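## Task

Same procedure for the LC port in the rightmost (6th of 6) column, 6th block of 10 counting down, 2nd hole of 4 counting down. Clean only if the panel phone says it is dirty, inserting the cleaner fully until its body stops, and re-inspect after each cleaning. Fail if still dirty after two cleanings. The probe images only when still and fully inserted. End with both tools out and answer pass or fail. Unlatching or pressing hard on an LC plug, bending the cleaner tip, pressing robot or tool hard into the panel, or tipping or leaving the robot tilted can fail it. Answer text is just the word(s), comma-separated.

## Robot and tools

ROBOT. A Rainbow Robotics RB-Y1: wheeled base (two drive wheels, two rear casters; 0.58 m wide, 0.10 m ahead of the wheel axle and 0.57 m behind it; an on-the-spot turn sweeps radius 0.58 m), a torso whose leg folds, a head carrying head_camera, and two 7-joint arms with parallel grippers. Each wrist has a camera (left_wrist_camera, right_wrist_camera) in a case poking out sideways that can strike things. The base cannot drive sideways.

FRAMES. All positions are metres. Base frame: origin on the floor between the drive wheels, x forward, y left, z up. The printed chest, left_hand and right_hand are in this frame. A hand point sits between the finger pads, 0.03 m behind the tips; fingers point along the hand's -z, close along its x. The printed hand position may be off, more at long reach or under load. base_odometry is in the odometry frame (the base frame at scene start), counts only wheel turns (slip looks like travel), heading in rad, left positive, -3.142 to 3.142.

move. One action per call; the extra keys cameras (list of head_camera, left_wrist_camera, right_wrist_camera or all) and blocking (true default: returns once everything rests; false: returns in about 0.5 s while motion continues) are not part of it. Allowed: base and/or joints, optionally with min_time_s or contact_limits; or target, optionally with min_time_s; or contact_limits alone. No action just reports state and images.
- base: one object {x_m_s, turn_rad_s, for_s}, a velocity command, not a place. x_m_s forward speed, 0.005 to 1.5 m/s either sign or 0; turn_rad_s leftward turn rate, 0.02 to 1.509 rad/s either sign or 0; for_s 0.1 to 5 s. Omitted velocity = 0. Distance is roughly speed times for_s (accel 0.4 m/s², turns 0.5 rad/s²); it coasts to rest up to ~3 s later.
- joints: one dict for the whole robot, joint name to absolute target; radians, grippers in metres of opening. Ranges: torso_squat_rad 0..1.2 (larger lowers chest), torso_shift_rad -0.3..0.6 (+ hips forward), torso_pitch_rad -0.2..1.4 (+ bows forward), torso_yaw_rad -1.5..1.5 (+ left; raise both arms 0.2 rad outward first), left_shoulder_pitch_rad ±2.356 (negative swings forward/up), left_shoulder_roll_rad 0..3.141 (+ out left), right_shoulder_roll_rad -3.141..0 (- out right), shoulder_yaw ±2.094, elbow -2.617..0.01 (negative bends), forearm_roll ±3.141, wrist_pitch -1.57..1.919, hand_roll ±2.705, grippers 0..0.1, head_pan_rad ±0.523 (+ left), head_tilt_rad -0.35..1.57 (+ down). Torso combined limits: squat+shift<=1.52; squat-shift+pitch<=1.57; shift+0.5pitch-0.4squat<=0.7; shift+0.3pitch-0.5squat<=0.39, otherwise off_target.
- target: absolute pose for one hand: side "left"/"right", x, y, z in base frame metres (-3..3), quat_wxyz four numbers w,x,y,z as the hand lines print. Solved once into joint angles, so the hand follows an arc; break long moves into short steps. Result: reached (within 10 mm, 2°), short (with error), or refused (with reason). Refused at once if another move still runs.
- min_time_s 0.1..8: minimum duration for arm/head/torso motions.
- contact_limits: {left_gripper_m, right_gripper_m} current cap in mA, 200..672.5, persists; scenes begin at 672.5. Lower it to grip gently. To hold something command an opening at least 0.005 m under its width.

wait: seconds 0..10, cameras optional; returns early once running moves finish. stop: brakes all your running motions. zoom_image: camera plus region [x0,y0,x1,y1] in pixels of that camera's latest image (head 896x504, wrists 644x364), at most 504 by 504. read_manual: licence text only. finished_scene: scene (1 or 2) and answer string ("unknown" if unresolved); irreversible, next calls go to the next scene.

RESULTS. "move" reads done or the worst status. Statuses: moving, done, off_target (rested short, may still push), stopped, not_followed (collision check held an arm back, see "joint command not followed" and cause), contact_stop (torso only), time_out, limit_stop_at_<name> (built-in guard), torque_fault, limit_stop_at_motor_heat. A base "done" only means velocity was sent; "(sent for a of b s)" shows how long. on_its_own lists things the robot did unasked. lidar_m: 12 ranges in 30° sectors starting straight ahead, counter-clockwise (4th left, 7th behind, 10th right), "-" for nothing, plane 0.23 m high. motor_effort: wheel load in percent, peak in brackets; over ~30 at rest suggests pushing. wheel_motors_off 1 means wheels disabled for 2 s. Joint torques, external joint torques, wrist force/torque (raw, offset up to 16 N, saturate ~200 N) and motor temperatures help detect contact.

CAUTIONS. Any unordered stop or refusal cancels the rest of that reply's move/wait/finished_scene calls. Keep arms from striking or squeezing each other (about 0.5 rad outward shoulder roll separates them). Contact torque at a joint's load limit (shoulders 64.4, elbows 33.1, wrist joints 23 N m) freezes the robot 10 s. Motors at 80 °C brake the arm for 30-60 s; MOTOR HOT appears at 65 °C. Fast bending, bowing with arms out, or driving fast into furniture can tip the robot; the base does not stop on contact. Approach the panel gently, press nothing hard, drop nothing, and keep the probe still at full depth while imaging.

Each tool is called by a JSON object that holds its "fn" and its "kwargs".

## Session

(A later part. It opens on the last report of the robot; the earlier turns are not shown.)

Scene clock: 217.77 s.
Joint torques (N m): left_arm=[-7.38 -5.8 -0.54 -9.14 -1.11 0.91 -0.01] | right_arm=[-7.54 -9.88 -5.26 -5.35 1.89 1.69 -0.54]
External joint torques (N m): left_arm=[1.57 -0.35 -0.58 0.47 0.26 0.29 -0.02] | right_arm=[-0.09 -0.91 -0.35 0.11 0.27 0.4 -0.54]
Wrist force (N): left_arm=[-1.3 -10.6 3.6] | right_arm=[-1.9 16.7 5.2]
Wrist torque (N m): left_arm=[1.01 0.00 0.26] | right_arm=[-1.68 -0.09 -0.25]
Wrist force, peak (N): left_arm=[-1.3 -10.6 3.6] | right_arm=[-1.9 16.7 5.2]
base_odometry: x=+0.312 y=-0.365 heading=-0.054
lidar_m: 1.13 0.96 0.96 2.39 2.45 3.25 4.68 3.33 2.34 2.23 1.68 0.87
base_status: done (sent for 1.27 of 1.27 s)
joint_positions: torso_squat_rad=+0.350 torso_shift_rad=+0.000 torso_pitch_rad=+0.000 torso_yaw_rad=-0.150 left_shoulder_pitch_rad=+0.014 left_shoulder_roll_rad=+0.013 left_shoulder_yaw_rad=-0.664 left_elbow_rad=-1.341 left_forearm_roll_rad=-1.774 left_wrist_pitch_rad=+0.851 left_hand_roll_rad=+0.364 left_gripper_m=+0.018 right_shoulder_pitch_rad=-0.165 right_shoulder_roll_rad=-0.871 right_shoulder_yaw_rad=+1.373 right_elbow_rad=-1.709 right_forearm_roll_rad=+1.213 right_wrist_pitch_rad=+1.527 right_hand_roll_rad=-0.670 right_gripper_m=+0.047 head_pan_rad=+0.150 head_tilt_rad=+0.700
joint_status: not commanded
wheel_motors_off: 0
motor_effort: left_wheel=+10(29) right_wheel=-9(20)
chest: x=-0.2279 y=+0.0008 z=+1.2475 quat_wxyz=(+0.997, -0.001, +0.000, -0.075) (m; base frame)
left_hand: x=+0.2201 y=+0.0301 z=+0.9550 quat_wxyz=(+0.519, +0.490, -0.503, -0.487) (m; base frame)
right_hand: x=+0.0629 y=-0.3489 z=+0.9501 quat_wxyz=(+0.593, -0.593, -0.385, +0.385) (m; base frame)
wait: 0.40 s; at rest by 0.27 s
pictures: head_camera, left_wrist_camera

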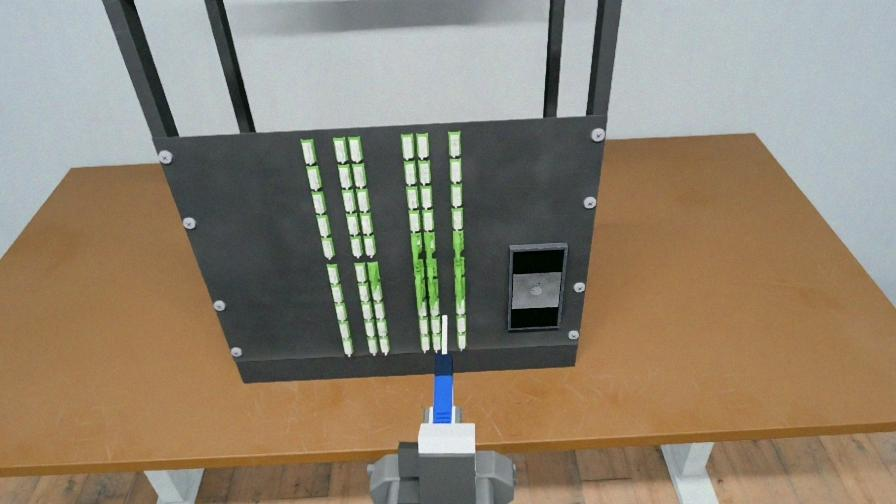

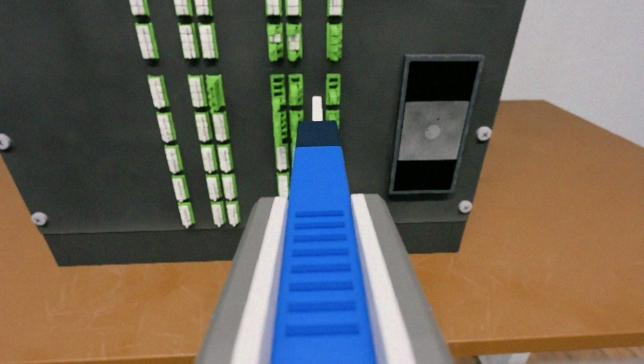

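{"fn": "zoom_image", "kwargs": {"camera": "left_wrist_camera", "region": [0, 127, 30, 157]}}

{"fn": "zoom_image", "kwargs": {"camera": "left_wrist_camera", "region": [24, 204, 54, 234]}}

{"fn": "zoom_image", "kwargs": {"camera": "left_wrist_camera", "region": [470, 118, 500, 148]}}

{"fn": "zoom_image", "kwargs": {"camera": "left_wrist_camera", "region": [450, 192, 480, 222]}}

{"fn": "zoom_image", "kwargs": {"camera": "left_wrist_camera", "region": [290, 60, 350, 120]}}

{"fn": "zoom_image", "kwargs": {"camera": "left_wrist_camera", "region": [260, 110, 380, 230]}}

{"fn": "zoom_image", "kwargs": {"camera": "left_wrist_camera", "region": [260, 240, 380, 360]}}

Scaled by 16.800 from the camera's 644x364 image, which has a finer 1265x715 frame.

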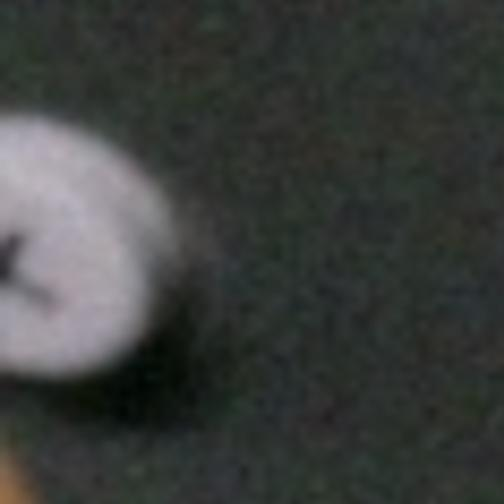

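Scaled by 16.800 from the camera's 644x364 image, which has a finer 1265x715 frame.

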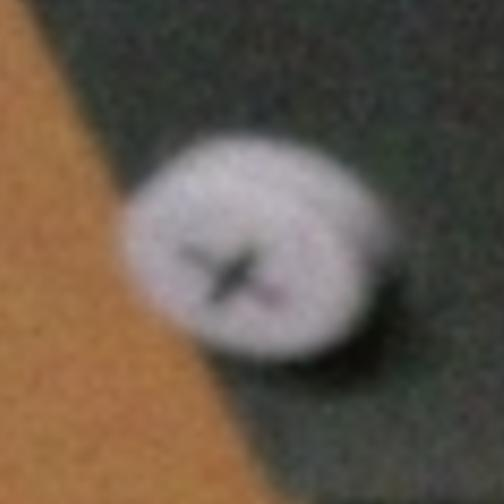

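Scaled by 16.800 from the camera's 644x364 image, which has a finer 1265x715 frame.

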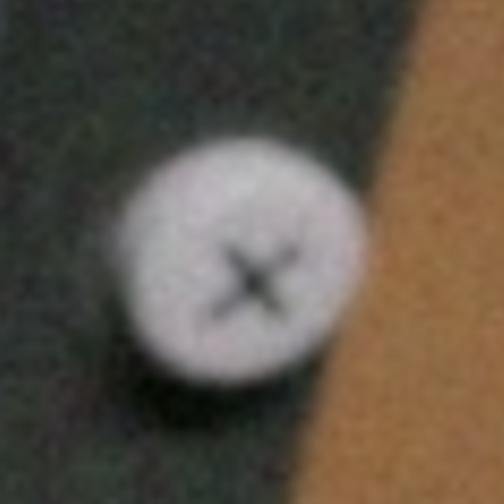

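Scaled by 16.800 from the camera's 644x364 image, which has a finer 1265x715 frame.

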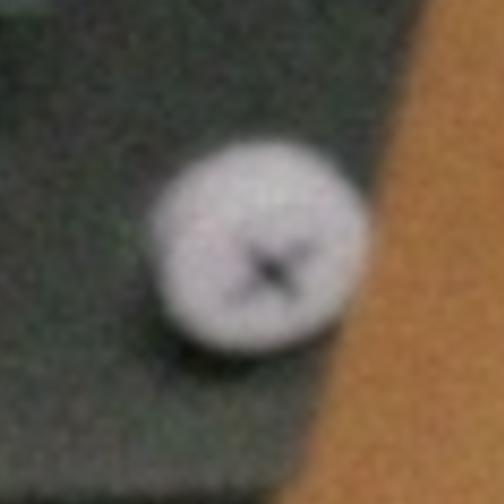

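Scaled by 8.400 from the camera's 644x364 image, which has a finer 1265x715 frame.

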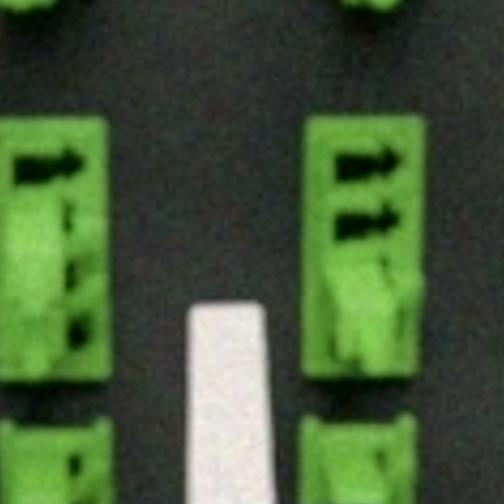

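Scaled by 4.200 from the camera's 644x364 image, which has a finer 1265x715 frame.

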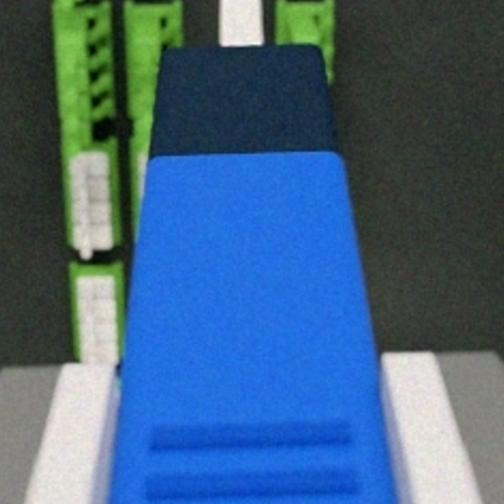

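Scaled by 4.200 from the camera's 644x364 image, which has a finer 1265x715 frame.

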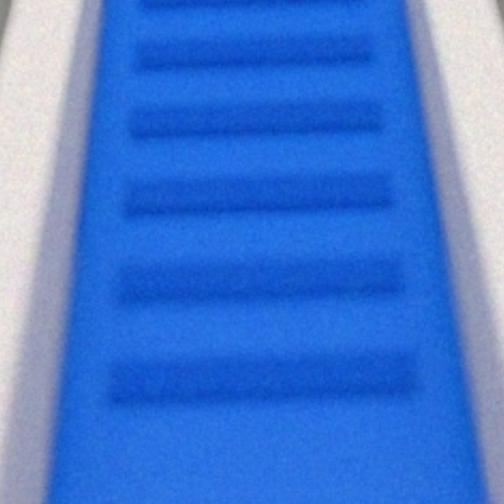

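{"fn": "move", "kwargs": {"base": {"x_m_s":0.05,"for_s":0.9}}}

{"fn": "move", "kwargs": {"target": {"side":"left","x":0.235,"y":0.03,"z":0.955,"quat_wxyz":[0.52748,0.49922,-0.49477,-0.47753]}, "min_time_s": 1.5}}

{"fn": "wait", "kwargs": {"seconds": 0.4, "cameras": ["left_wrist_camera","head_camera"]}}

{"fn": "zoom_image", "kwargs": {"camera": "left_wrist_camera", "region": [290, 60, 350, 120]}}

Scene clock: 223.93 s.
Joint torques (N m): left_arm=[-6.98 -5.84 -0.75 -9.02 -1.2 0.75 -0.14] | right_arm=[-8 -10.12 -5.31 -5.43 1.9 1.75 -0.47]
External joint torques (N m): left_arm=[1.96 -0.39 -0.78 0.59 0.18 0.12 -0.15] | right_arm=[-0.56 -1.15 -0.4 0.02 0.27 0.46 -0.46]
Wrist force (N): left_arm=[-1.1 -9.8 3.8] | right_arm=[-2.0 16.4 5.1]
Wrist torque (N m): left_arm=[0.92 0.00 0.24] | right_arm=[-1.66 -0.08 -0.23]
Wrist force, peak (N): left_arm=[-1.5 -10.6 3.8] | right_arm=[-2.3 17.0 5.0]
move: done
base_odometry: x=+0.356 y=-0.367 heading=-0.053
lidar_m: 1.08 0.96 0.92 2.39 2.45 3.25 4.74 3.32 2.34 2.23 1.63 0.83
base_status: done (sent for 0.9 of 0.9 s)
joint_positions: torso_squat_rad=+0.350 torso_shift_rad=+0.000 torso_pitch_rad=+0.000 torso_yaw_rad=-0.150 left_shoulder_pitch_rad=+0.013 left_shoulder_roll_rad=+0.013 left_shoulder_yaw_rad=-0.664 left_elbow_rad=-1.341 left_forearm_roll_rad=-1.774 left_wrist_pitch_rad=+0.851 left_hand_roll_rad=+0.364 left_gripper_m=+0.018 right_shoulder_pitch_rad=-0.165 right_shoulder_roll_rad=-0.871 right_shoulder_yaw_rad=+1.373 right_elbow_rad=-1.709 right_forearm_roll_rad=+1.213 right_wrist_pitch_rad=+1.527 right_hand_roll_rad=-0.670 right_gripper_m=+0.047 head_pan_rad=+0.150 head_tilt_rad=+0.700
joint_status: not commanded
wheel_motors_off: 0
motor_effort: left_wheel=+10(28) right_wheel=-7(18)
chest: x=-0.2280 y=+0.0008 z=+1.2475 quat_wxyz=(+0.997, -0.001, +0.000, -0.075) (m; base frame)
left_hand: x=+0.2201 y=+0.0301 z=+0.9551 quat_wxyz=(+0.519, +0.490, -0.503, -0.487) (m; base frame)
right_hand: x=+0.0629 y=-0.3489 z=+0.9501 quat_wxyz=(+0.593, -0.593, -0.385, +0.385) (m; base frame)
pictures: none

Scene clock: 225.77 s.
Joint torques (N m): left_arm=[-9.44 -6.29 0.84 -8.53 -1.1 0.93 0.14] | right_arm=[-8.09 -9.91 -5.43 -5.28 1.95 1.7 -0.48]
External joint torques (N m): left_arm=[0.58 -0.87 0.54 0.95 0.34 0.29 0.13] | right_arm=[-0.64 -0.93 -0.51 0.17 0.33 0.41 -0.47]
Wrist force (N): left_arm=[-1.5 -10.4 3.6] | right_arm=[-2.2 16.4 5.1]
Wrist torque (N m): left_arm=[1.00 -0.03 0.28] | right_arm=[-1.67 -0.12 -0.24]
Wrist force, peak (N): left_arm=[-1.5 -10.5 3.9] | right_arm=[-2.1 16.5 5.4]
move: done
base_odometry: x=+0.356 y=-0.367 heading=-0.053
lidar_m: 1.08 0.97 0.92 2.39 2.46 3.26 4.73 3.32 2.34 2.22 1.62 0.83
base_status: not commanded
joint_positions: torso_squat_rad=+0.350 torso_shift_rad=+0.000 torso_pitch_rad=+0.000 torso_yaw_rad=-0.150 left_shoulder_pitch_rad=-0.059 left_shoulder_roll_rad=+0.000 left_shoulder_yaw_rad=-0.663 left_elbow_rad=-1.268 left_forearm_roll_rad=-1.730 left_wrist_pitch_rad=+0.900 left_hand_roll_rad=+0.366 left_gripper_m=+0.018 right_shoulder_pitch_rad=-0.165 right_shoulder_roll_rad=-0.871 right_shoulder_yaw_rad=+1.373 right_elbow_rad=-1.709 right_forearm_roll_rad=+1.213 right_wrist_pitch_rad=+1.527 right_hand_roll_rad=-0.670 right_gripper_m=+0.047 head_pan_rad=+0.150 head_tilt_rad=+0.700
joint_status: all done
wheel_motors_off: 0
motor_effort: left_wheel=+9(10) right_wheel=-6(9)
chest: x=-0.2280 y=+0.0008 z=+1.2475 quat_wxyz=(+0.997, -0.001, +0.000, -0.075) (m; base frame)
left_hand: x=+0.2349 y=+0.0301 z=+0.9550 quat_wxyz=(+0.527, +0.499, -0.495, -0.478) (m; base frame)
left_hand_status: reached (checked arc, planned for 1.5 s): 0 mm and 0.0 deg off.
right_hand: x=+0.0629 y=-0.3489 z=+0.9501 quat_wxyz=(+0.593, -0.593, -0.385, +0.385) (m; base frame)
pictures: none

Scene clock: 226.17 s.
Joint torques (N m): left_arm=[-9.47 -6.73 0.77 -8.71 -1.12 0.91 0.08] | right_arm=[-8.13 -10.22 -5.42 -5.18 1.96 1.79 -0.51]
External joint torques (N m): left_arm=[0.56 -1.31 0.47 0.77 0.31 0.28 0.07] | right_arm=[-0.68 -1.25 -0.51 0.27 0.33 0.49 -0.5]
Wrist force (N): left_arm=[-1.6 -10.1 3.7] | right_arm=[-2.1 16.3 5.1]
Wrist torque (N m): left_arm=[0.96 -0.05 0.26] | right_arm=[-1.65 -0.12 -0.26]
Wrist force, peak (N): left_arm=[-1.6 -10.4 3.7] | right_arm=[-2.1 16.7 5.1]
base_odometry: x=+0.356 y=-0.367 heading=-0.053
lidar_m: 1.08 0.96 0.92 2.39 2.45 3.26 4.73 3.33 2.34 2.22 1.62 0.83
base_status: not commanded
joint_positions: torso_squat_rad=+0.350 torso_shift_rad=+0.000 torso_pitch_rad=+0.000 torso_yaw_rad=-0.150 left_shoulder_pitch_rad=-0.059 left_shoulder_roll_rad=+0.000 left_shoulder_yaw_rad=-0.663 left_elbow_rad=-1.268 left_forearm_roll_rad=-1.730 left_wrist_pitch_rad=+0.900 left_hand_roll_rad=+0.366 left_gripper_m=+0.018 right_shoulder_pitch_rad=-0.165 right_shoulder_roll_rad=-0.871 right_shoulder_yaw_rad=+1.373 right_elbow_rad=-1.709 right_forearm_roll_rad=+1.213 right_wrist_pitch_rad=+1.527 right_hand_roll_rad=-0.670 right_gripper_m=+0.047 head_pan_rad=+0.150 head_tilt_rad=+0.700
joint_status: all done
wheel_motors_off: 0
motor_effort: left_wheel=+10(10) right_wheel=-7(9)
chest: x=-0.2280 y=+0.0008 z=+1.2475 quat_wxyz=(+0.997, -0.001, +0.000, -0.075) (m; base frame)
left_hand: x=+0.2349 y=+0.0301 z=+0.9550 quat_wxyz=(+0.527, +0.499, -0.495, -0.478) (m; base frame)
left_hand_status: reached (checked arc, planned for 1.5 s): 0 mm and 0.0 deg off.
right_hand: x=+0.0629 y=-0.3489 z=+0.9501 quat_wxyz=(+0.593, -0.593, -0.385, +0.385) (m; base frame)
wait: 0.40 s; at rest by 0.27 s
pictures: head_camera, left_wrist_camera

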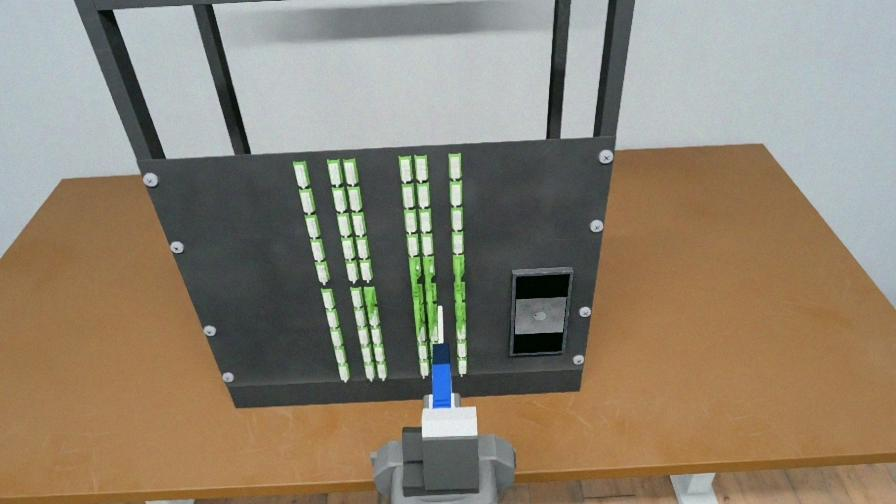

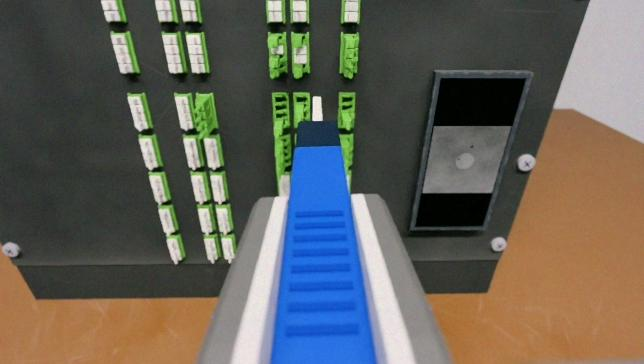

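Scaled by 8.400 from the camera's 644x364 image, which has a finer 1265x715 frame.

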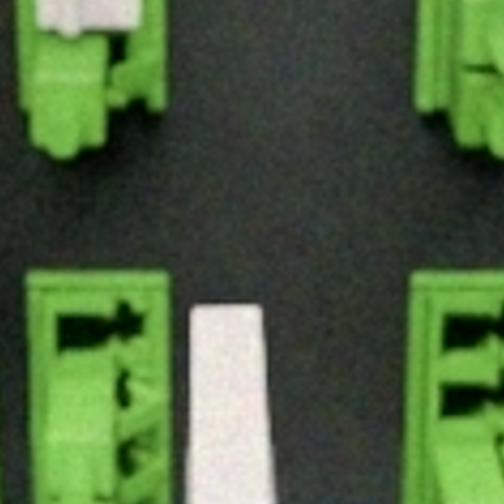

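{"fn": "move", "kwargs": {"target": {"side":"left","x":0.17,"y":0.04,"z":0.955,"quat_wxyz":[0.52748,0.49922,-0.49477,-0.47753]}, "min_time_s": 1.2}}

{"fn": "move", "kwargs": {"joints": {"torso_yaw_rad":-0.3,"head_pan_rad":0.3}, "min_time_s": 1.2}}

{"fn": "move", "kwargs": {"target": {"side":"left","x":0.235,"y":0.0074,"z":0.948,"quat_wxyz":[0.52748,0.49922,-0.49477,-0.47753]}, "min_time_s": 1.5}}

{"fn": "wait", "kwargs": {"seconds": 0.4, "cameras": ["left_wrist_camera","head_camera"]}}

{"fn": "zoom_image", "kwargs": {"camera": "left_wrist_camera", "region": [290, 60, 350, 120]}}

{"fn": "zoom_image", "kwargs": {"camera": "left_wrist_camera", "region": [0, 240, 30, 270]}}

{"fn": "zoom_image", "kwargs": {"camera": "left_wrist_camera", "region": [505, 140, 535, 170]}}

{"fn": "zoom_image", "kwargs": {"camera": "left_wrist_camera", "region": [480, 222, 510, 252]}}

Scene clock: 229.10 s.
Joint torques (N m): left_arm=[-4.06 -3.2 -1.2 -9.44 -1.52 0.78 -0.31] | right_arm=[-8.16 -10.08 -5.3 -5.32 1.93 1.71 -0.4]
External joint torques (N m): left_arm=[2.24 2.33 -0.82 0.01 0 0.2 -0.32] | right_arm=[-0.71 -1.1 -0.39 0.14 0.31 0.41 -0.39]
Wrist force (N): left_arm=[-1.7 -10.1 3.4] | right_arm=[-2.0 16.5 5.1]
Wrist torque (N m): left_arm=[0.93 -0.06 0.45] | right_arm=[-1.65 -0.09 -0.25]
Wrist force, peak (N): left_arm=[-1.4 -10.9 3.4] | right_arm=[-2.0 16.7 4.9]
move: done
base_odometry: x=+0.356 y=-0.367 heading=-0.053
lidar_m: 1.09 0.96 0.92 2.39 2.46 3.25 4.73 3.32 2.34 2.23 1.62 0.83
base_status: not commanded
joint_positions: torso_squat_rad=+0.350 torso_shift_rad=+0.000 torso_pitch_rad=+0.000 torso_yaw_rad=-0.150 left_shoulder_pitch_rad=+0.143 left_shoulder_roll_rad=+0.056 left_shoulder_yaw_rad=-0.771 left_elbow_rad=-1.460 left_forearm_roll_rad=-1.789 left_wrist_pitch_rad=+0.960 left_hand_roll_rad=+0.341 left_gripper_m=+0.018 right_shoulder_pitch_rad=-0.165 right_shoulder_roll_rad=-0.871 right_shoulder_yaw_rad=+1.373 right_elbow_rad=-1.709 right_forearm_roll_rad=+1.213 right_wrist_pitch_rad=+1.527 right_hand_roll_rad=-0.670 right_gripper_m=+0.047 head_pan_rad=+0.150 head_tilt_rad=+0.700
joint_status: all done
wheel_motors_off: 0
motor_effort: left_wheel=+10(10) right_wheel=-6(9)
chest: x=-0.2280 y=+0.0008 z=+1.2475 quat_wxyz=(+0.997, -0.001, +0.000, -0.075) (m; base frame)
left_hand: x=+0.1706 y=+0.0396 z=+0.9550 quat_wxyz=(+0.528, +0.499, -0.495, -0.477) (m; base frame)
left_hand_status: reached (checked arc, planned for 1.2 s): 1 mm and 0.1 deg off.
right_hand: x=+0.0629 y=-0.3489 z=+0.9501 quat_wxyz=(+0.593, -0.593, -0.385, +0.385) (m; base frame)
pictures: none

Scene clock: 230.57 s.
Joint torques (N m): left_arm=[-3.98 -3.4 -1.38 -9.38 -1.58 0.82 -0.27] | right_arm=[-7.88 -10.3 -5.55 -5.27 1.93 1.83 -0.39]
External joint torques (N m): left_arm=[2.33 2.12 -1 0.08 -0.06 0.24 -0.28] | right_arm=[-0.43 -1.33 -0.63 0.18 0.3 0.53 -0.38]
Wrist force (N): left_arm=[-1.4 -10.2 3.6] | right_arm=[-2.2 16.0 5.0]
Wrist torque (N m): left_arm=[0.98 -0.03 0.41] | right_arm=[-1.61 -0.13 -0.24]
Wrist force, peak (N): left_arm=[-1.5 -10.7 3.4] | right_arm=[-2.0 16.6 5.1]
move: done
base_odometry: x=+0.356 y=-0.367 heading=-0.053
lidar_m: 1.08 0.97 0.92 2.38 2.44 3.27 4.74 3.32 2.34 2.23 1.62 0.82
base_status: not commanded
joint_positions: torso_squat_rad=+0.350 torso_shift_rad=+0.000 torso_pitch_rad=+0.000 torso_yaw_rad=-0.300 left_shoulder_pitch_rad=+0.143 left_shoulder_roll_rad=+0.056 left_shoulder_yaw_rad=-0.771 left_elbow_rad=-1.460 left_forearm_roll_rad=-1.789 left_wrist_pitch_rad=+0.960 left_hand_roll_rad=+0.341 left_gripper_m=+0.018 right_shoulder_pitch_rad=-0.165 right_shoulder_roll_rad=-0.871 right_shoulder_yaw_rad=+1.373 right_elbow_rad=-1.709 right_forearm_roll_rad=+1.213 right_wrist_pitch_rad=+1.527 right_hand_roll_rad=-0.670 right_gripper_m=+0.047 head_pan_rad=+0.300 head_tilt_rad=+0.700
joint_status: all done
wheel_motors_off: 0
motor_effort: left_wheel=+10(10) right_wheel=-8(10)
chest: x=-0.2280 y=+0.0008 z=+1.2475 quat_wxyz=(+0.989, -0.001, +0.000, -0.149) (m; base frame)
left_hand: x=+0.1720 y=-0.0204 z=+0.9551 quat_wxyz=(+0.490, +0.461, -0.531, -0.515) (m; base frame)
right_hand: x=+0.0074 y=-0.3885 z=+0.9501 quat_wxyz=(+0.620, -0.621, -0.339, +0.339) (m; base frame)
pictures: none

Scene clock: 232.40 s.
Joint torques (N m): left_arm=[-8.95 -5.56 0.46 -8.26 -1.27 0.83 0.07] | right_arm=[-7.87 -9.96 -5.71 -5.25 1.87 1.87 -0.39]
External joint torques (N m): left_arm=[0.62 -0.71 0.37 0.99 0.28 0.19 0.06] | right_arm=[-0.42 -0.99 -0.79 0.21 0.24 0.58 -0.39]
Wrist force (N): left_arm=[-1.4 -10.3 3.9] | right_arm=[-1.8 16.1 4.6]
Wrist torque (N m): left_arm=[1.00 -0.04 0.25] | right_arm=[-1.62 -0.06 -0.24]
Wrist force, peak (N): left_arm=[-1.1 -10.6 3.9] | right_arm=[-2.1 16.6 5.2]
move: done
base_odometry: x=+0.356 y=-0.367 heading=-0.053
lidar_m: 1.08 0.96 0.92 2.39 2.46 3.26 4.73 3.32 2.35 2.23 1.62 0.83
base_status: not commanded
joint_positions: torso_squat_rad=+0.350 torso_shift_rad=+0.000 torso_pitch_rad=+0.000 torso_yaw_rad=-0.300 left_shoulder_pitch_rad=-0.023 left_shoulder_roll_rad=+0.000 left_shoulder_yaw_rad=-0.619 left_elbow_rad=-1.270 left_forearm_roll_rad=-1.730 left_wrist_pitch_rad=+1.000 left_hand_roll_rad=+0.374 left_gripper_m=+0.018 right_shoulder_pitch_rad=-0.165 right_shoulder_roll_rad=-0.871 right_shoulder_yaw_rad=+1.373 right_elbow_rad=-1.709 right_forearm_roll_rad=+1.213 right_wrist_pitch_rad=+1.527 right_hand_roll_rad=-0.670 right_gripper_m=+0.047 head_pan_rad=+0.300 head_tilt_rad=+0.700
joint_status: all done
wheel_motors_off: 0
motor_effort: left_wheel=+10(10) right_wheel=-7(9)
chest: x=-0.2280 y=+0.0008 z=+1.2475 quat_wxyz=(+0.989, -0.001, +0.000, -0.149) (m; base frame)
left_hand: x=+0.2350 y=+0.0075 z=+0.9480 quat_wxyz=(+0.527, +0.499, -0.495, -0.478) (m; base frame)
left_hand_status: reached (checked arc, planned for 1.5 s): 0 mm and 0.0 deg off.
right_hand: x=+0.0074 y=-0.3885 z=+0.9501 quat_wxyz=(+0.620, -0.621, -0.339, +0.339) (m; base frame)
pictures: none

Scene clock: 232.80 s.
Joint torques (N m): left_arm=[-8.89 -5.72 0.64 -8.49 -1.26 0.9 0.1] | right_arm=[-7.96 -9.93 -5.3 -5.32 1.94 1.86 -0.48]
External joint torques (N m): left_arm=[0.67 -0.88 0.55 0.76 0.29 0.25 0.09] | right_arm=[-0.51 -0.95 -0.39 0.13 0.32 0.57 -0.47]
Wrist force (N): left_arm=[-1.1 -10.1 3.7] | right_arm=[-2.2 16.6 4.9]
Wrist torque (N m): left_arm=[0.97 -0.02 0.26] | right_arm=[-1.67 -0.10 -0.24]
Wrist force, peak (N): left_arm=[-1.2 -10.7 3.5] | right_arm=[-2.3 16.6 4.9]
base_odometry: x=+0.356 y=-0.367 heading=-0.053
lidar_m: 1.08 0.97 0.92 2.38 2.47 3.26 4.74 3.32 2.34 2.23 1.63 0.83
base_status: not commanded
joint_positions: torso_squat_rad=+0.350 torso_shift_rad=+0.000 torso_pitch_rad=+0.000 torso_yaw_rad=-0.300 left_shoulder_pitch_rad=-0.023 left_shoulder_roll_rad=+0.000 left_shoulder_yaw_rad=-0.619 left_elbow_rad=-1.270 left_forearm_roll_rad=-1.730 left_wrist_pitch_rad=+1.000 left_hand_roll_rad=+0.374 left_gripper_m=+0.018 right_shoulder_pitch_rad=-0.165 right_shoulder_roll_rad=-0.871 right_shoulder_yaw_rad=+1.373 right_elbow_rad=-1.709 right_forearm_roll_rad=+1.213 right_wrist_pitch_rad=+1.527 right_hand_roll_rad=-0.670 right_gripper_m=+0.047 head_pan_rad=+0.300 head_tilt_rad=+0.700
joint_status: all done
wheel_motors_off: 0
motor_effort: left_wheel=+9(10) right_wheel=-7(9)
chest: x=-0.2280 y=+0.0008 z=+1.2475 quat_wxyz=(+0.989, -0.001, +0.000, -0.149) (m; base frame)
left_hand: x=+0.2350 y=+0.0075 z=+0.9480 quat_wxyz=(+0.527, +0.499, -0.495, -0.478) (m; base frame)
left_hand_status: reached (checked arc, planned for 1.5 s): 0 mm and 0.0 deg off.
right_hand: x=+0.0074 y=-0.3885 z=+0.9501 quat_wxyz=(+0.620, -0.621, -0.339, +0.339) (m; base frame)
wait: 0.40 s; at rest by 0.27 s
pictures: head_camera, left_wrist_camera

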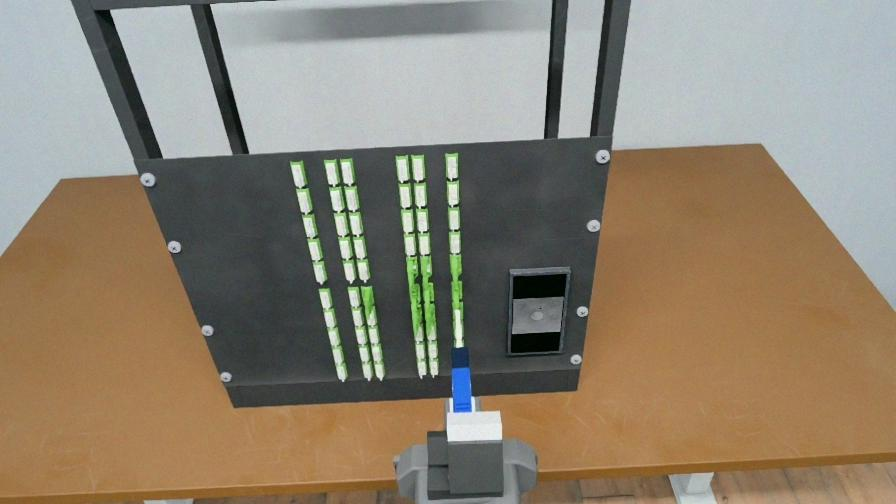

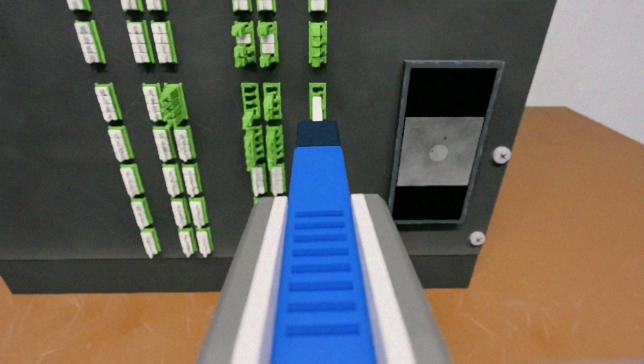

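Scaled by 8.400 from the camera's 644x364 image, which has a finer 1265x715 frame.

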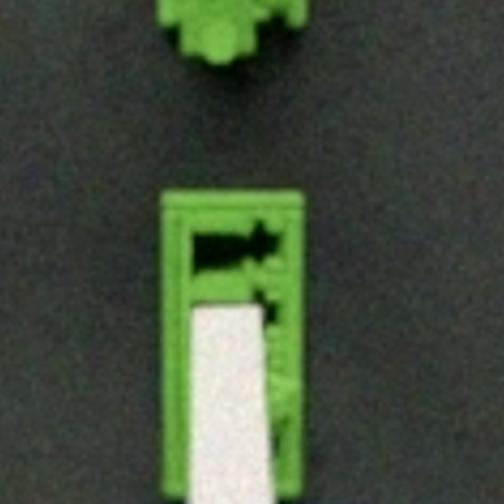

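Scaled by 16.800 from the camera's 644x364 image, which has a finer 1265x715 frame.

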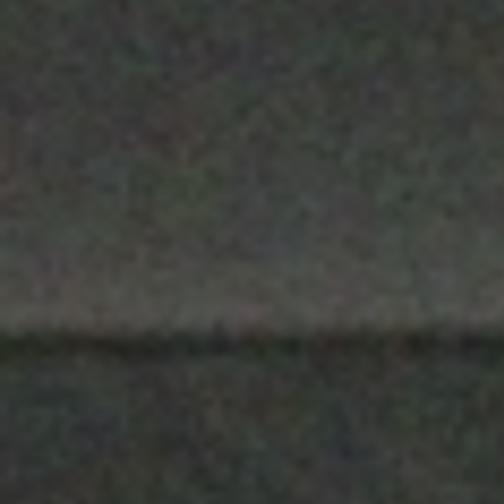

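Scaled by 16.800 from the camera's 644x364 image, which has a finer 1265x715 frame.

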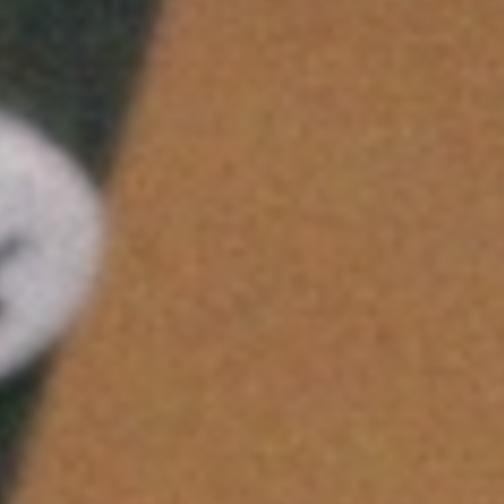

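Scaled by 16.800 from the camera's 644x364 image, which has a finer 1265x715 frame.

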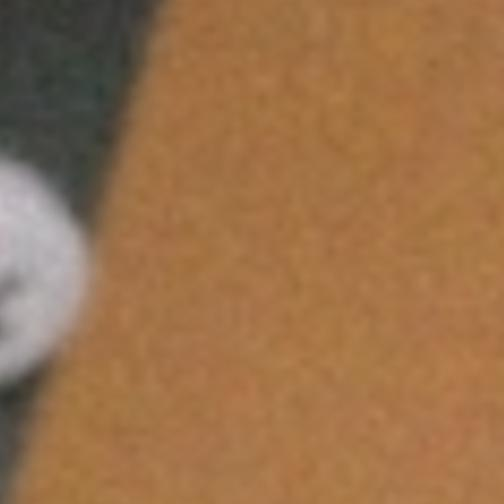

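{"fn": "move", "kwargs": {"target": {"side":"left","x":0.255,"y":0.0074,"z":0.941,"quat_wxyz":[0.52748,0.49922,-0.49477,-0.47753]}, "min_time_s": 1.5}}

{"fn": "wait", "kwargs": {"seconds": 0.4, "cameras": ["left_wrist_camera"]}}

{"fn": "zoom_image", "kwargs": {"camera": "left_wrist_camera", "region": [290, 60, 350, 120]}}

Scene clock: 235.83 s.
Joint torques (N m): left_arm=[-10.08 -5.3 0.61 -8.21 -1.13 0.66 0.07] | right_arm=[-7.99 -10.24 -5.49 -5.45 1.89 1.82 -0.51]
External joint torques (N m): left_arm=[0.7 -1 0.19 0.85 0.38 -0.08 0.06] | right_arm=[-0.54 -1.26 -0.58 0 0.27 0.52 -0.51]
Wrist force (N): left_arm=[-1.3 -9.8 3.1] | right_arm=[-2.2 16.4 4.9]
Wrist torque (N m): left_arm=[0.93 -0.04 0.26] | right_arm=[-1.65 -0.12 -0.23]
Wrist force, peak (N): left_arm=[-1.3 -10.8 3.4] | right_arm=[-1.9 16.6 5.2]
move: done
base_odometry: x=+0.356 y=-0.367 heading=-0.053
lidar_m: 1.08 0.97 0.92 2.38 2.45 3.24 4.73 3.31 2.36 2.23 1.61 0.84
base_status: not commanded
joint_positions: torso_squat_rad=+0.350 torso_shift_rad=+0.000 torso_pitch_rad=+0.000 torso_yaw_rad=-0.300 left_shoulder_pitch_rad=-0.101 left_shoulder_roll_rad=+0.000 left_shoulder_yaw_rad=-0.595 left_elbow_rad=-1.167 left_forearm_roll_rad=-1.718 left_wrist_pitch_rad=+0.994 left_hand_roll_rad=+0.426 left_gripper_m=+0.018 right_shoulder_pitch_rad=-0.165 right_shoulder_roll_rad=-0.871 right_shoulder_yaw_rad=+1.373 right_elbow_rad=-1.709 right_forearm_roll_rad=+1.213 right_wrist_pitch_rad=+1.527 right_hand_roll_rad=-0.670 right_gripper_m=+0.047 head_pan_rad=+0.300 head_tilt_rad=+0.700
joint_status: all done
wheel_motors_off: 0
motor_effort: left_wheel=+10(10) right_wheel=-7(9)
chest: x=-0.2280 y=+0.0008 z=+1.2475 quat_wxyz=(+0.989, -0.001, +0.000, -0.149) (m; base frame)
left_hand: x=+0.2549 y=+0.0076 z=+0.9410 quat_wxyz=(+0.527, +0.499, -0.495, -0.478) (m; base frame)
left_hand_status: reached (checked arc, planned for 1.5 s): 0 mm and 0.0 deg off.
right_hand: x=+0.0074 y=-0.3885 z=+0.9501 quat_wxyz=(+0.620, -0.621, -0.339, +0.339) (m; base frame)
pictures: none

Scene clock: 236.23 s.
Joint torques (N m): left_arm=[-10.18 -5.13 1.03 -8.27 -1.15 0.78 0.06] | right_arm=[-7.93 -10.01 -5.4 -5.2 1.9 1.8 -0.48]
External joint torques (N m): left_arm=[0.6 -0.84 0.62 0.79 0.37 0.04 0.05] | right_arm=[-0.48 -1.03 -0.48 0.25 0.27 0.5 -0.47]
Wrist force (N): left_arm=[-1.4 -9.9 3.7] | right_arm=[-2.2 16.4 5.0]
Wrist torque (N m): left_arm=[0.96 -0.02 0.28] | right_arm=[-1.65 -0.11 -0.24]
Wrist force, peak (N): left_arm=[-1.1 -10.3 3.5] | right_arm=[-2.0 16.5 5.0]
base_odometry: x=+0.356 y=-0.367 heading=-0.053
lidar_m: 1.08 0.96 0.93 2.39 2.46 3.25 4.73 3.31 2.35 2.23 1.62 0.84
base_status: not commanded
joint_positions: torso_squat_rad=+0.350 torso_shift_rad=+0.000 torso_pitch_rad=+0.000 torso_yaw_rad=-0.300 left_shoulder_pitch_rad=-0.101 left_shoulder_roll_rad=+0.000 left_shoulder_yaw_rad=-0.595 left_elbow_rad=-1.167 left_forearm_roll_rad=-1.718 left_wrist_pitch_rad=+0.994 left_hand_roll_rad=+0.426 left_gripper_m=+0.018 right_shoulder_pitch_rad=-0.165 right_shoulder_roll_rad=-0.871 right_shoulder_yaw_rad=+1.373 right_elbow_rad=-1.709 right_forearm_roll_rad=+1.213 right_wrist_pitch_rad=+1.527 right_hand_roll_rad=-0.670 right_gripper_m=+0.047 head_pan_rad=+0.300 head_tilt_rad=+0.700
joint_status: all done
wheel_motors_off: 0
motor_effort: left_wheel=+10(10) right_wheel=-7(9)
chest: x=-0.2280 y=+0.0008 z=+1.2475 quat_wxyz=(+0.989, -0.001, +0.000, -0.149) (m; base frame)
left_hand: x=+0.2549 y=+0.0076 z=+0.9410 quat_wxyz=(+0.527, +0.499, -0.495, -0.478) (m; base frame)
left_hand_status: reached (checked arc, planned for 1.5 s): 0 mm and 0.0 deg off.
right_hand: x=+0.0074 y=-0.3885 z=+0.9501 quat_wxyz=(+0.620, -0.621, -0.339, +0.339) (m; base frame)
wait: 0.40 s; at rest by 0.27 s
pictures: left_wrist_camera

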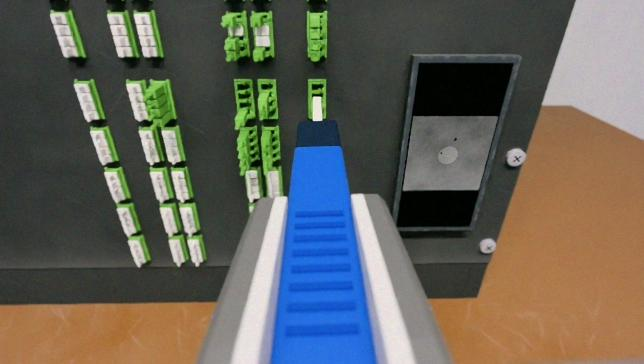

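Scaled by 8.400 from the camera's 644x364 image, which has a finer 1265x715 frame.

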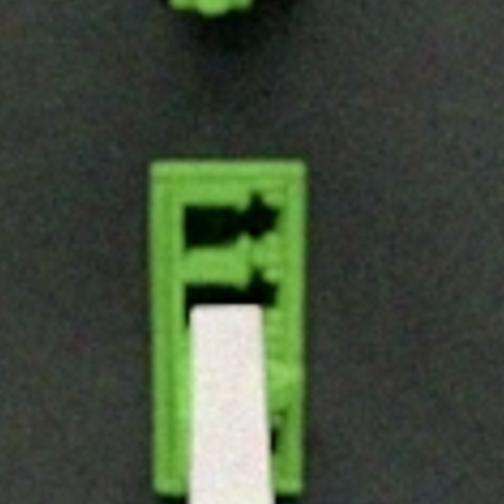

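{"fn": "move", "kwargs": {"target": {"side":"left","x":0.266,"y":0.0081,"z":0.9385,"quat_wxyz":[0.52748,0.49922,-0.49477,-0.47753]}, "min_time_s": 1.2}}

{"fn": "wait", "kwargs": {"seconds": 0.4, "cameras": ["left_wrist_camera"]}}

{"fn": "zoom_image", "kwargs": {"camera": "left_wrist_camera", "region": [302, 82, 332, 112]}}

Scene clock: 238.67 s.
Joint torques (N m): left_arm=[-10.83 -2 1.15 -8.15 -1.21 0.65 0.06] | right_arm=[-8.13 -10.25 -5.47 -5.26 1.9 1.77 -0.42]
External joint torques (N m): left_arm=[0.54 1.99 0.6 0.84 0.28 -0.13 0.05] | right_arm=[-0.68 -1.27 -0.55 0.19 0.28 0.47 -0.42]
Wrist force (N): left_arm=[-1.0 -10.5 3.3] | right_arm=[-2.2 16.0 5.0]
Wrist torque (N m): left_arm=[1.01 0.02 0.24] | right_arm=[-1.61 -0.12 -0.24]
Wrist force, peak (N): left_arm=[-1.7 -10.6 3.7] | right_arm=[-2.2 16.7 5.1]
move: done
base_odometry: x=+0.356 y=-0.367 heading=-0.053
lidar_m: 1.08 0.96 0.92 2.39 2.46 3.27 4.73 3.31 2.34 2.23 1.62 0.83
base_status: not commanded
joint_positions: torso_squat_rad=+0.350 torso_shift_rad=+0.000 torso_pitch_rad=+0.000 torso_yaw_rad=-0.300 left_shoulder_pitch_rad=-0.138 left_shoulder_roll_rad=+0.001 left_shoulder_yaw_rad=-0.580 left_elbow_rad=-1.122 left_forearm_roll_rad=-1.712 left_wrist_pitch_rad=+0.986 left_hand_roll_rad=+0.448 left_gripper_m=+0.018 right_shoulder_pitch_rad=-0.165 right_shoulder_roll_rad=-0.871 right_shoulder_yaw_rad=+1.373 right_elbow_rad=-1.709 right_forearm_roll_rad=+1.213 right_wrist_pitch_rad=+1.527 right_hand_roll_rad=-0.670 right_gripper_m=+0.047 head_pan_rad=+0.300 head_tilt_rad=+0.700
joint_status: all done
wheel_motors_off: 0
motor_effort: left_wheel=+10(10) right_wheel=-7(9)
chest: x=-0.2280 y=+0.0008 z=+1.2475 quat_wxyz=(+0.989, -0.001, +0.000, -0.149) (m; base frame)
left_hand: x=+0.2653 y=+0.0082 z=+0.9390 quat_wxyz=(+0.528, +0.499, -0.495, -0.478) (m; base frame)
left_hand_status: reached (checked arc, planned for 1.2 s): 1 mm and 0.1 deg off.
right_hand: x=+0.0074 y=-0.3885 z=+0.9501 quat_wxyz=(+0.620, -0.621, -0.339, +0.339) (m; base frame)
pictures: none

Scene clock: 239.07 s.
Joint torques (N m): left_arm=[-10.43 -1.7 1.06 -8.21 -1.27 0.71 0.14] | right_arm=[-8.19 -10.21 -5.33 -5.25 1.89 1.76 -0.45]
External joint torques (N m): left_arm=[0.94 2.28 0.51 0.78 0.23 -0.07 0.13] | right_arm=[-0.74 -1.23 -0.41 0.21 0.27 0.46 -0.45]
Wrist force (N): left_arm=[-1.3 -10.3 3.8] | right_arm=[-2.4 16.3 5.0]
Wrist torque (N m): left_arm=[1.00 -0.02 0.25] | right_arm=[-1.64 -0.13 -0.25]
Wrist force, peak (N): left_arm=[-1.1 -10.6 3.1] | right_arm=[-2.2 16.4 5.2]
base_odometry: x=+0.356 y=-0.367 heading=-0.053
lidar_m: 1.08 0.97 0.93 2.39 2.45 3.25 4.73 3.32 2.35 2.23 1.63 0.82
base_status: not commanded
joint_positions: torso_squat_rad=+0.350 torso_shift_rad=+0.000 torso_pitch_rad=+0.000 torso_yaw_rad=-0.300 left_shoulder_pitch_rad=-0.138 left_shoulder_roll_rad=+0.001 left_shoulder_yaw_rad=-0.580 left_elbow_rad=-1.122 left_forearm_roll_rad=-1.712 left_wrist_pitch_rad=+0.986 left_hand_roll_rad=+0.448 left_gripper_m=+0.018 right_shoulder_pitch_rad=-0.165 right_shoulder_roll_rad=-0.871 right_shoulder_yaw_rad=+1.373 right_elbow_rad=-1.709 right_forearm_roll_rad=+1.213 right_wrist_pitch_rad=+1.527 right_hand_roll_rad=-0.670 right_gripper_m=+0.047 head_pan_rad=+0.300 head_tilt_rad=+0.700
joint_status: all done
wheel_motors_off: 0
motor_effort: left_wheel=+10(10) right_wheel=-7(9)
chest: x=-0.2280 y=+0.0008 z=+1.2475 quat_wxyz=(+0.989, -0.001, +0.000, -0.149) (m; base frame)
left_hand: x=+0.2653 y=+0.0082 z=+0.9390 quat_wxyz=(+0.528, +0.499, -0.495, -0.478) (m; base frame)
left_hand_status: reached (checked arc, planned for 1.2 s): 1 mm and 0.1 deg off.
right_hand: x=+0.0074 y=-0.3885 z=+0.9501 quat_wxyz=(+0.620, -0.621, -0.339, +0.339) (m; base frame)
wait: 0.40 s; at rest by 0.27 s
pictures: left_wrist_camera

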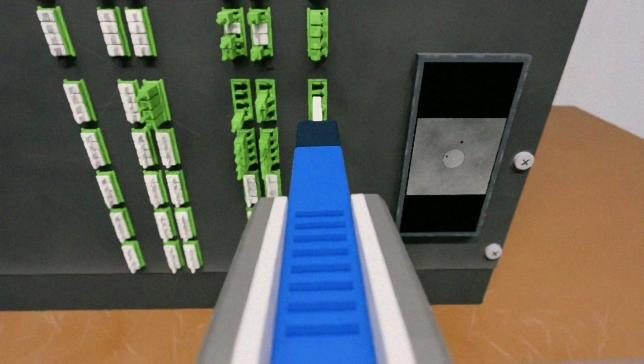

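Scaled by 16.800 from the camera's 644x364 image, which has a finer 1265x715 frame.

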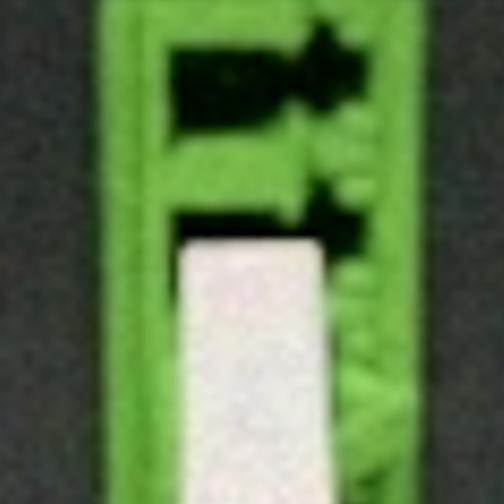

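{"fn": "move", "kwargs": {"target": {"side":"left","x":0.2705,"y":0.0084,"z":0.9374,"quat_wxyz":[0.52748,0.49922,-0.49477,-0.47753]}, "min_time_s": 1.0}}

{"fn": "wait", "kwargs": {"seconds": 0.4, "cameras": ["left_wrist_camera"]}}

{"fn": "zoom_image", "kwargs": {"camera": "left_wrist_camera", "region": [302, 82, 332, 112]}}

Scene clock: 241.17 s.
Joint torques (N m): left_arm=[-10.76 -3.19 1.18 -8.03 -1.25 0.73 0.04] | right_arm=[-7.68 -9.67 -5.33 -5.33 1.86 1.73 -0.49]
External joint torques (N m): left_arm=[0.91 0.63 0.58 0.9 0.23 -0.09 0.03] | right_arm=[-0.23 -0.69 -0.41 0.12 0.23 0.43 -0.49]
Wrist force (N): left_arm=[-1.4 -10.3 3.5] | right_arm=[-2.1 16.4 4.8]
Wrist torque (N m): left_arm=[1.00 -0.03 0.21] | right_arm=[-1.65 -0.11 -0.25]
Wrist force, peak (N): left_arm=[-1.7 -10.8 3.0] | right_arm=[-2.2 16.6 5.0]
move: done
base_odometry: x=+0.356 y=-0.367 heading=-0.053
lidar_m: 1.08 0.97 0.92 2.39 2.45 3.26 4.74 3.31 2.35 2.23 1.62 0.83
base_status: not commanded
joint_positions: torso_squat_rad=+0.350 torso_shift_rad=+0.000 torso_pitch_rad=+0.000 torso_yaw_rad=-0.300 left_shoulder_pitch_rad=-0.158 left_shoulder_roll_rad=+0.001 left_shoulder_yaw_rad=-0.575 left_elbow_rad=-1.093 left_forearm_roll_rad=-1.712 left_wrist_pitch_rad=+0.985 left_hand_roll_rad=+0.464 left_gripper_m=+0.018 right_shoulder_pitch_rad=-0.165 right_shoulder_roll_rad=-0.871 right_shoulder_yaw_rad=+1.373 right_elbow_rad=-1.709 right_forearm_roll_rad=+1.213 right_wrist_pitch_rad=+1.527 right_hand_roll_rad=-0.670 right_gripper_m=+0.047 head_pan_rad=+0.300 head_tilt_rad=+0.700
joint_status: all done
wheel_motors_off: 0
motor_effort: left_wheel=+10(10) right_wheel=-6(9)
chest: x=-0.2280 y=+0.0008 z=+1.2475 quat_wxyz=(+0.989, -0.001, +0.000, -0.149) (m; base frame)
left_hand: x=+0.2703 y=+0.0085 z=+0.9375 quat_wxyz=(+0.528, +0.499, -0.495, -0.478) (m; base frame)
left_hand_status: reached (checked arc, planned for 1.0 s): 0 mm and 0.0 deg off.
right_hand: x=+0.0074 y=-0.3885 z=+0.9501 quat_wxyz=(+0.620, -0.621, -0.339, +0.339) (m; base frame)
pictures: none

Scene clock: 241.57 s.
Joint torques (N m): left_arm=[-11.1 -3.48 1.1 -7.86 -1.34 0.75 0.03] | right_arm=[-8.17 -9.97 -5.8 -5.33 1.81 1.69 -0.37]
External joint torques (N m): left_arm=[0.57 0.33 0.49 1.07 0.14 -0.06 0.02] | right_arm=[-0.72 -0.99 -0.88 0.12 0.19 0.39 -0.36]
Wrist force (N): left_arm=[-1.4 -10.1 3.4] | right_arm=[-2.1 16.3 4.9]
Wrist torque (N m): left_arm=[0.95 -0.04 0.24] | right_arm=[-1.66 -0.09 -0.24]
Wrist force, peak (N): left_arm=[-1.3 -11.0 3.1] | right_arm=[-2.0 16.5 4.9]
base_odometry: x=+0.356 y=-0.367 heading=-0.053
lidar_m: 1.09 0.97 0.92 2.39 2.45 3.26 4.73 3.32 2.35 2.23 1.62 0.83
base_status: not commanded
joint_positions: torso_squat_rad=+0.350 torso_shift_rad=+0.000 torso_pitch_rad=+0.000 torso_yaw_rad=-0.300 left_shoulder_pitch_rad=-0.158 left_shoulder_roll_rad=+0.001 left_shoulder_yaw_rad=-0.575 left_elbow_rad=-1.093 left_forearm_roll_rad=-1.712 left_wrist_pitch_rad=+0.985 left_hand_roll_rad=+0.464 left_gripper_m=+0.018 right_shoulder_pitch_rad=-0.165 right_shoulder_roll_rad=-0.871 right_shoulder_yaw_rad=+1.373 right_elbow_rad=-1.709 right_forearm_roll_rad=+1.213 right_wrist_pitch_rad=+1.527 right_hand_roll_rad=-0.670 right_gripper_m=+0.047 head_pan_rad=+0.300 head_tilt_rad=+0.700
joint_status: all done
wheel_motors_off: 0
motor_effort: left_wheel=+10(10) right_wheel=-5(9)
chest: x=-0.2280 y=+0.0008 z=+1.2475 quat_wxyz=(+0.989, -0.001, +0.000, -0.149) (m; base frame)
left_hand: x=+0.2703 y=+0.0085 z=+0.9375 quat_wxyz=(+0.528, +0.499, -0.495, -0.478) (m; base frame)
left_hand_status: reached (checked arc, planned for 1.0 s): 0 mm and 0.0 deg off.
right_hand: x=+0.0074 y=-0.3885 z=+0.9501 quat_wxyz=(+0.620, -0.621, -0.339, +0.339) (m; base frame)
wait: 0.40 s; at rest by 0.27 s
pictures: left_wrist_camera

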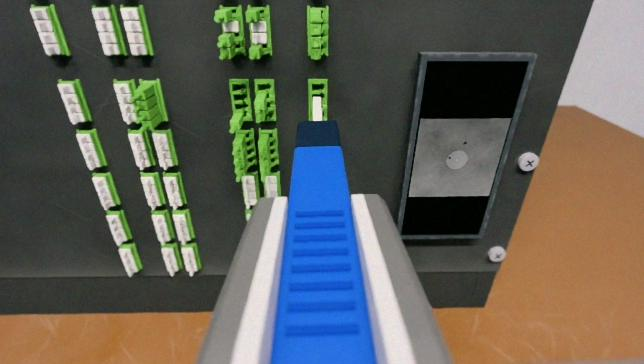

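Scaled by 16.800 from the camera's 644x364 image, which has a finer 1265x715 frame.

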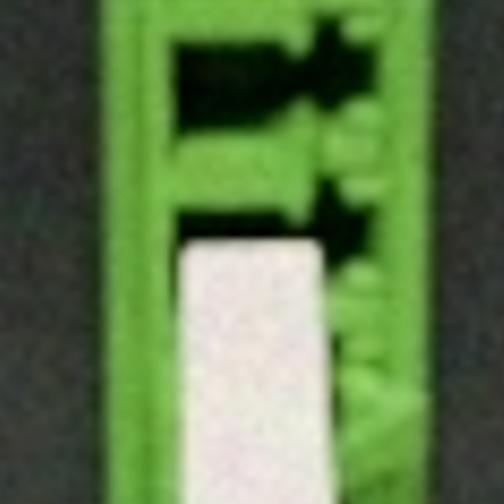

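{"fn": "move", "kwargs": {"target": {"side":"left","x":0.2735,"y":0.0088,"z":0.9377,"quat_wxyz":[0.52748,0.49922,-0.49477,-0.47753]}, "min_time_s": 0.8}}

{"fn": "wait", "kwargs": {"seconds": 0.4, "cameras": ["left_wrist_camera"]}}

{"fn": "zoom_image", "kwargs": {"camera": "left_wrist_camera", "region": [302, 82, 332, 112]}}

Scene clock: 243.43 s.
Joint torques (N m): left_arm=[-10.94 -1.53 1.25 -8.05 -1.08 0.67 0.18] | right_arm=[-8.13 -10.08 -5.35 -5.21 1.97 1.73 -0.42]
External joint torques (N m): left_arm=[0.89 2.19 0.61 0.87 0.4 -0.15 0.17] | right_arm=[-0.68 -1.1 -0.44 0.24 0.35 0.44 -0.41]
Wrist force (N): left_arm=[-1.5 -10.3 3.6] | right_arm=[-2.1 16.3 5.2]
Wrist torque (N m): left_arm=[0.98 -0.06 0.26] | right_arm=[-1.64 -0.10 -0.23]
Wrist force, peak (N): left_arm=[-1.5 -10.7 3.9] | right_arm=[-2.2 16.7 4.8]
move: done
base_odometry: x=+0.356 y=-0.367 heading=-0.053
lidar_m: 1.08 0.97 0.93 2.38 2.46 3.26 4.74 3.31 2.34 2.23 1.64 0.83
base_status: not commanded
joint_positions: torso_squat_rad=+0.350 torso_shift_rad=+0.000 torso_pitch_rad=+0.000 torso_yaw_rad=-0.300 left_shoulder_pitch_rad=-0.167 left_shoulder_roll_rad=+0.001 left_shoulder_yaw_rad=-0.571 left_elbow_rad=-1.083 left_forearm_roll_rad=-1.710 left_wrist_pitch_rad=+0.983 left_hand_roll_rad=+0.468 left_gripper_m=+0.018 right_shoulder_pitch_rad=-0.165 right_shoulder_roll_rad=-0.871 right_shoulder_yaw_rad=+1.373 right_elbow_rad=-1.709 right_forearm_roll_rad=+1.213 right_wrist_pitch_rad=+1.527 right_hand_roll_rad=-0.670 right_gripper_m=+0.047 head_pan_rad=+0.300 head_tilt_rad=+0.700
joint_status: all done
wheel_motors_off: 0
motor_effort: left_wheel=+10(10) right_wheel=-7(9)
chest: x=-0.2280 y=+0.0008 z=+1.2475 quat_wxyz=(+0.989, -0.001, +0.000, -0.149) (m; base frame)
left_hand: x=+0.2733 y=+0.0086 z=+0.9377 quat_wxyz=(+0.528, +0.499, -0.495, -0.477) (m; base frame)
left_hand_status: reached (checked arc, planned for 0.8 s): 0 mm and 0.0 deg off.
right_hand: x=+0.0074 y=-0.3885 z=+0.9501 quat_wxyz=(+0.620, -0.621, -0.339, +0.339) (m; base frame)
pictures: none

Scene clock: 243.83 s.
Joint torques (N m): left_arm=[-10.95 -1.44 1.01 -8.17 -1.16 0.73 0.02] | right_arm=[-7.86 -9.93 -5.76 -5.38 1.87 1.74 -0.48]
External joint torques (N m): left_arm=[0.89 2.29 0.36 0.75 0.32 -0.09 0.01] | right_arm=[-0.41 -0.95 -0.85 0.08 0.25 0.44 -0.47]
Wrist force (N): left_arm=[-0.9 -10.2 3.6] | right_arm=[-2.4 16.6 5.0]
Wrist torque (N m): left_arm=[1.00 0.00 0.25] | right_arm=[-1.70 -0.14 -0.26]
Wrist force, peak (N): left_arm=[-1.2 -10.7 3.4] | right_arm=[-2.4 16.6 5.0]
base_odometry: x=+0.356 y=-0.367 heading=-0.053
lidar_m: 1.08 0.96 0.92 2.39 2.46 3.25 4.74 3.31 2.35 2.23 1.62 0.83
base_status: not commanded
joint_positions: torso_squat_rad=+0.350 torso_shift_rad=+0.000 torso_pitch_rad=+0.000 torso_yaw_rad=-0.300 left_shoulder_pitch_rad=-0.167 left_shoulder_roll_rad=+0.001 left_shoulder_yaw_rad=-0.571 left_elbow_rad=-1.083 left_forearm_roll_rad=-1.710 left_wrist_pitch_rad=+0.983 left_hand_roll_rad=+0.468 left_gripper_m=+0.018 right_shoulder_pitch_rad=-0.165 right_shoulder_roll_rad=-0.871 right_shoulder_yaw_rad=+1.373 right_elbow_rad=-1.709 right_forearm_roll_rad=+1.213 right_wrist_pitch_rad=+1.527 right_hand_roll_rad=-0.670 right_gripper_m=+0.047 head_pan_rad=+0.300 head_tilt_rad=+0.700
joint_status: all done
wheel_motors_off: 0
motor_effort: left_wheel=+10(10) right_wheel=-7(9)
chest: x=-0.2280 y=+0.0008 z=+1.2475 quat_wxyz=(+0.989, -0.001, +0.000, -0.149) (m; base frame)
left_hand: x=+0.2733 y=+0.0086 z=+0.9377 quat_wxyz=(+0.528, +0.499, -0.495, -0.477) (m; base frame)
left_hand_status: reached (checked arc, planned for 0.8 s): 0 mm and 0.0 deg off.
right_hand: x=+0.0074 y=-0.3885 z=+0.9501 quat_wxyz=(+0.620, -0.621, -0.339, +0.339) (m; base frame)
wait: 0.40 s; at rest by 0.27 s
pictures: left_wrist_camera

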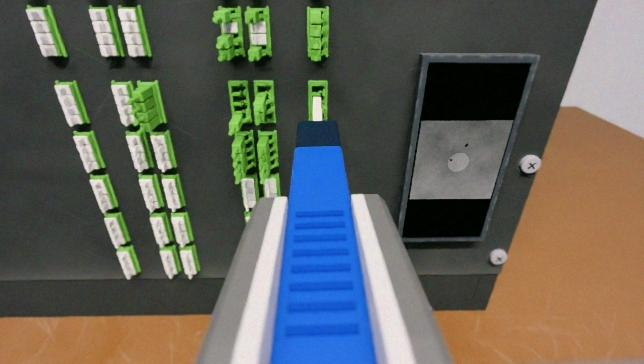

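Scaled by 16.800 from the camera's 644x364 image, which has a finer 1265x715 frame.

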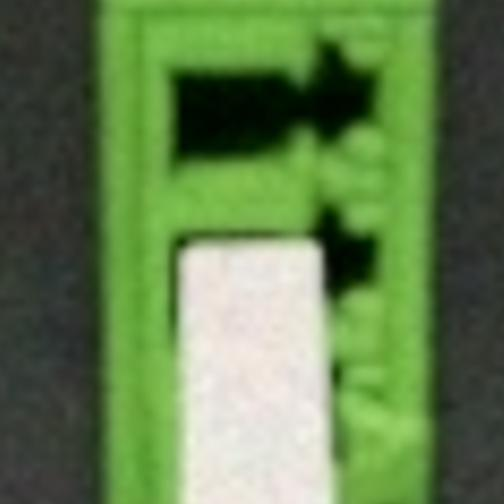

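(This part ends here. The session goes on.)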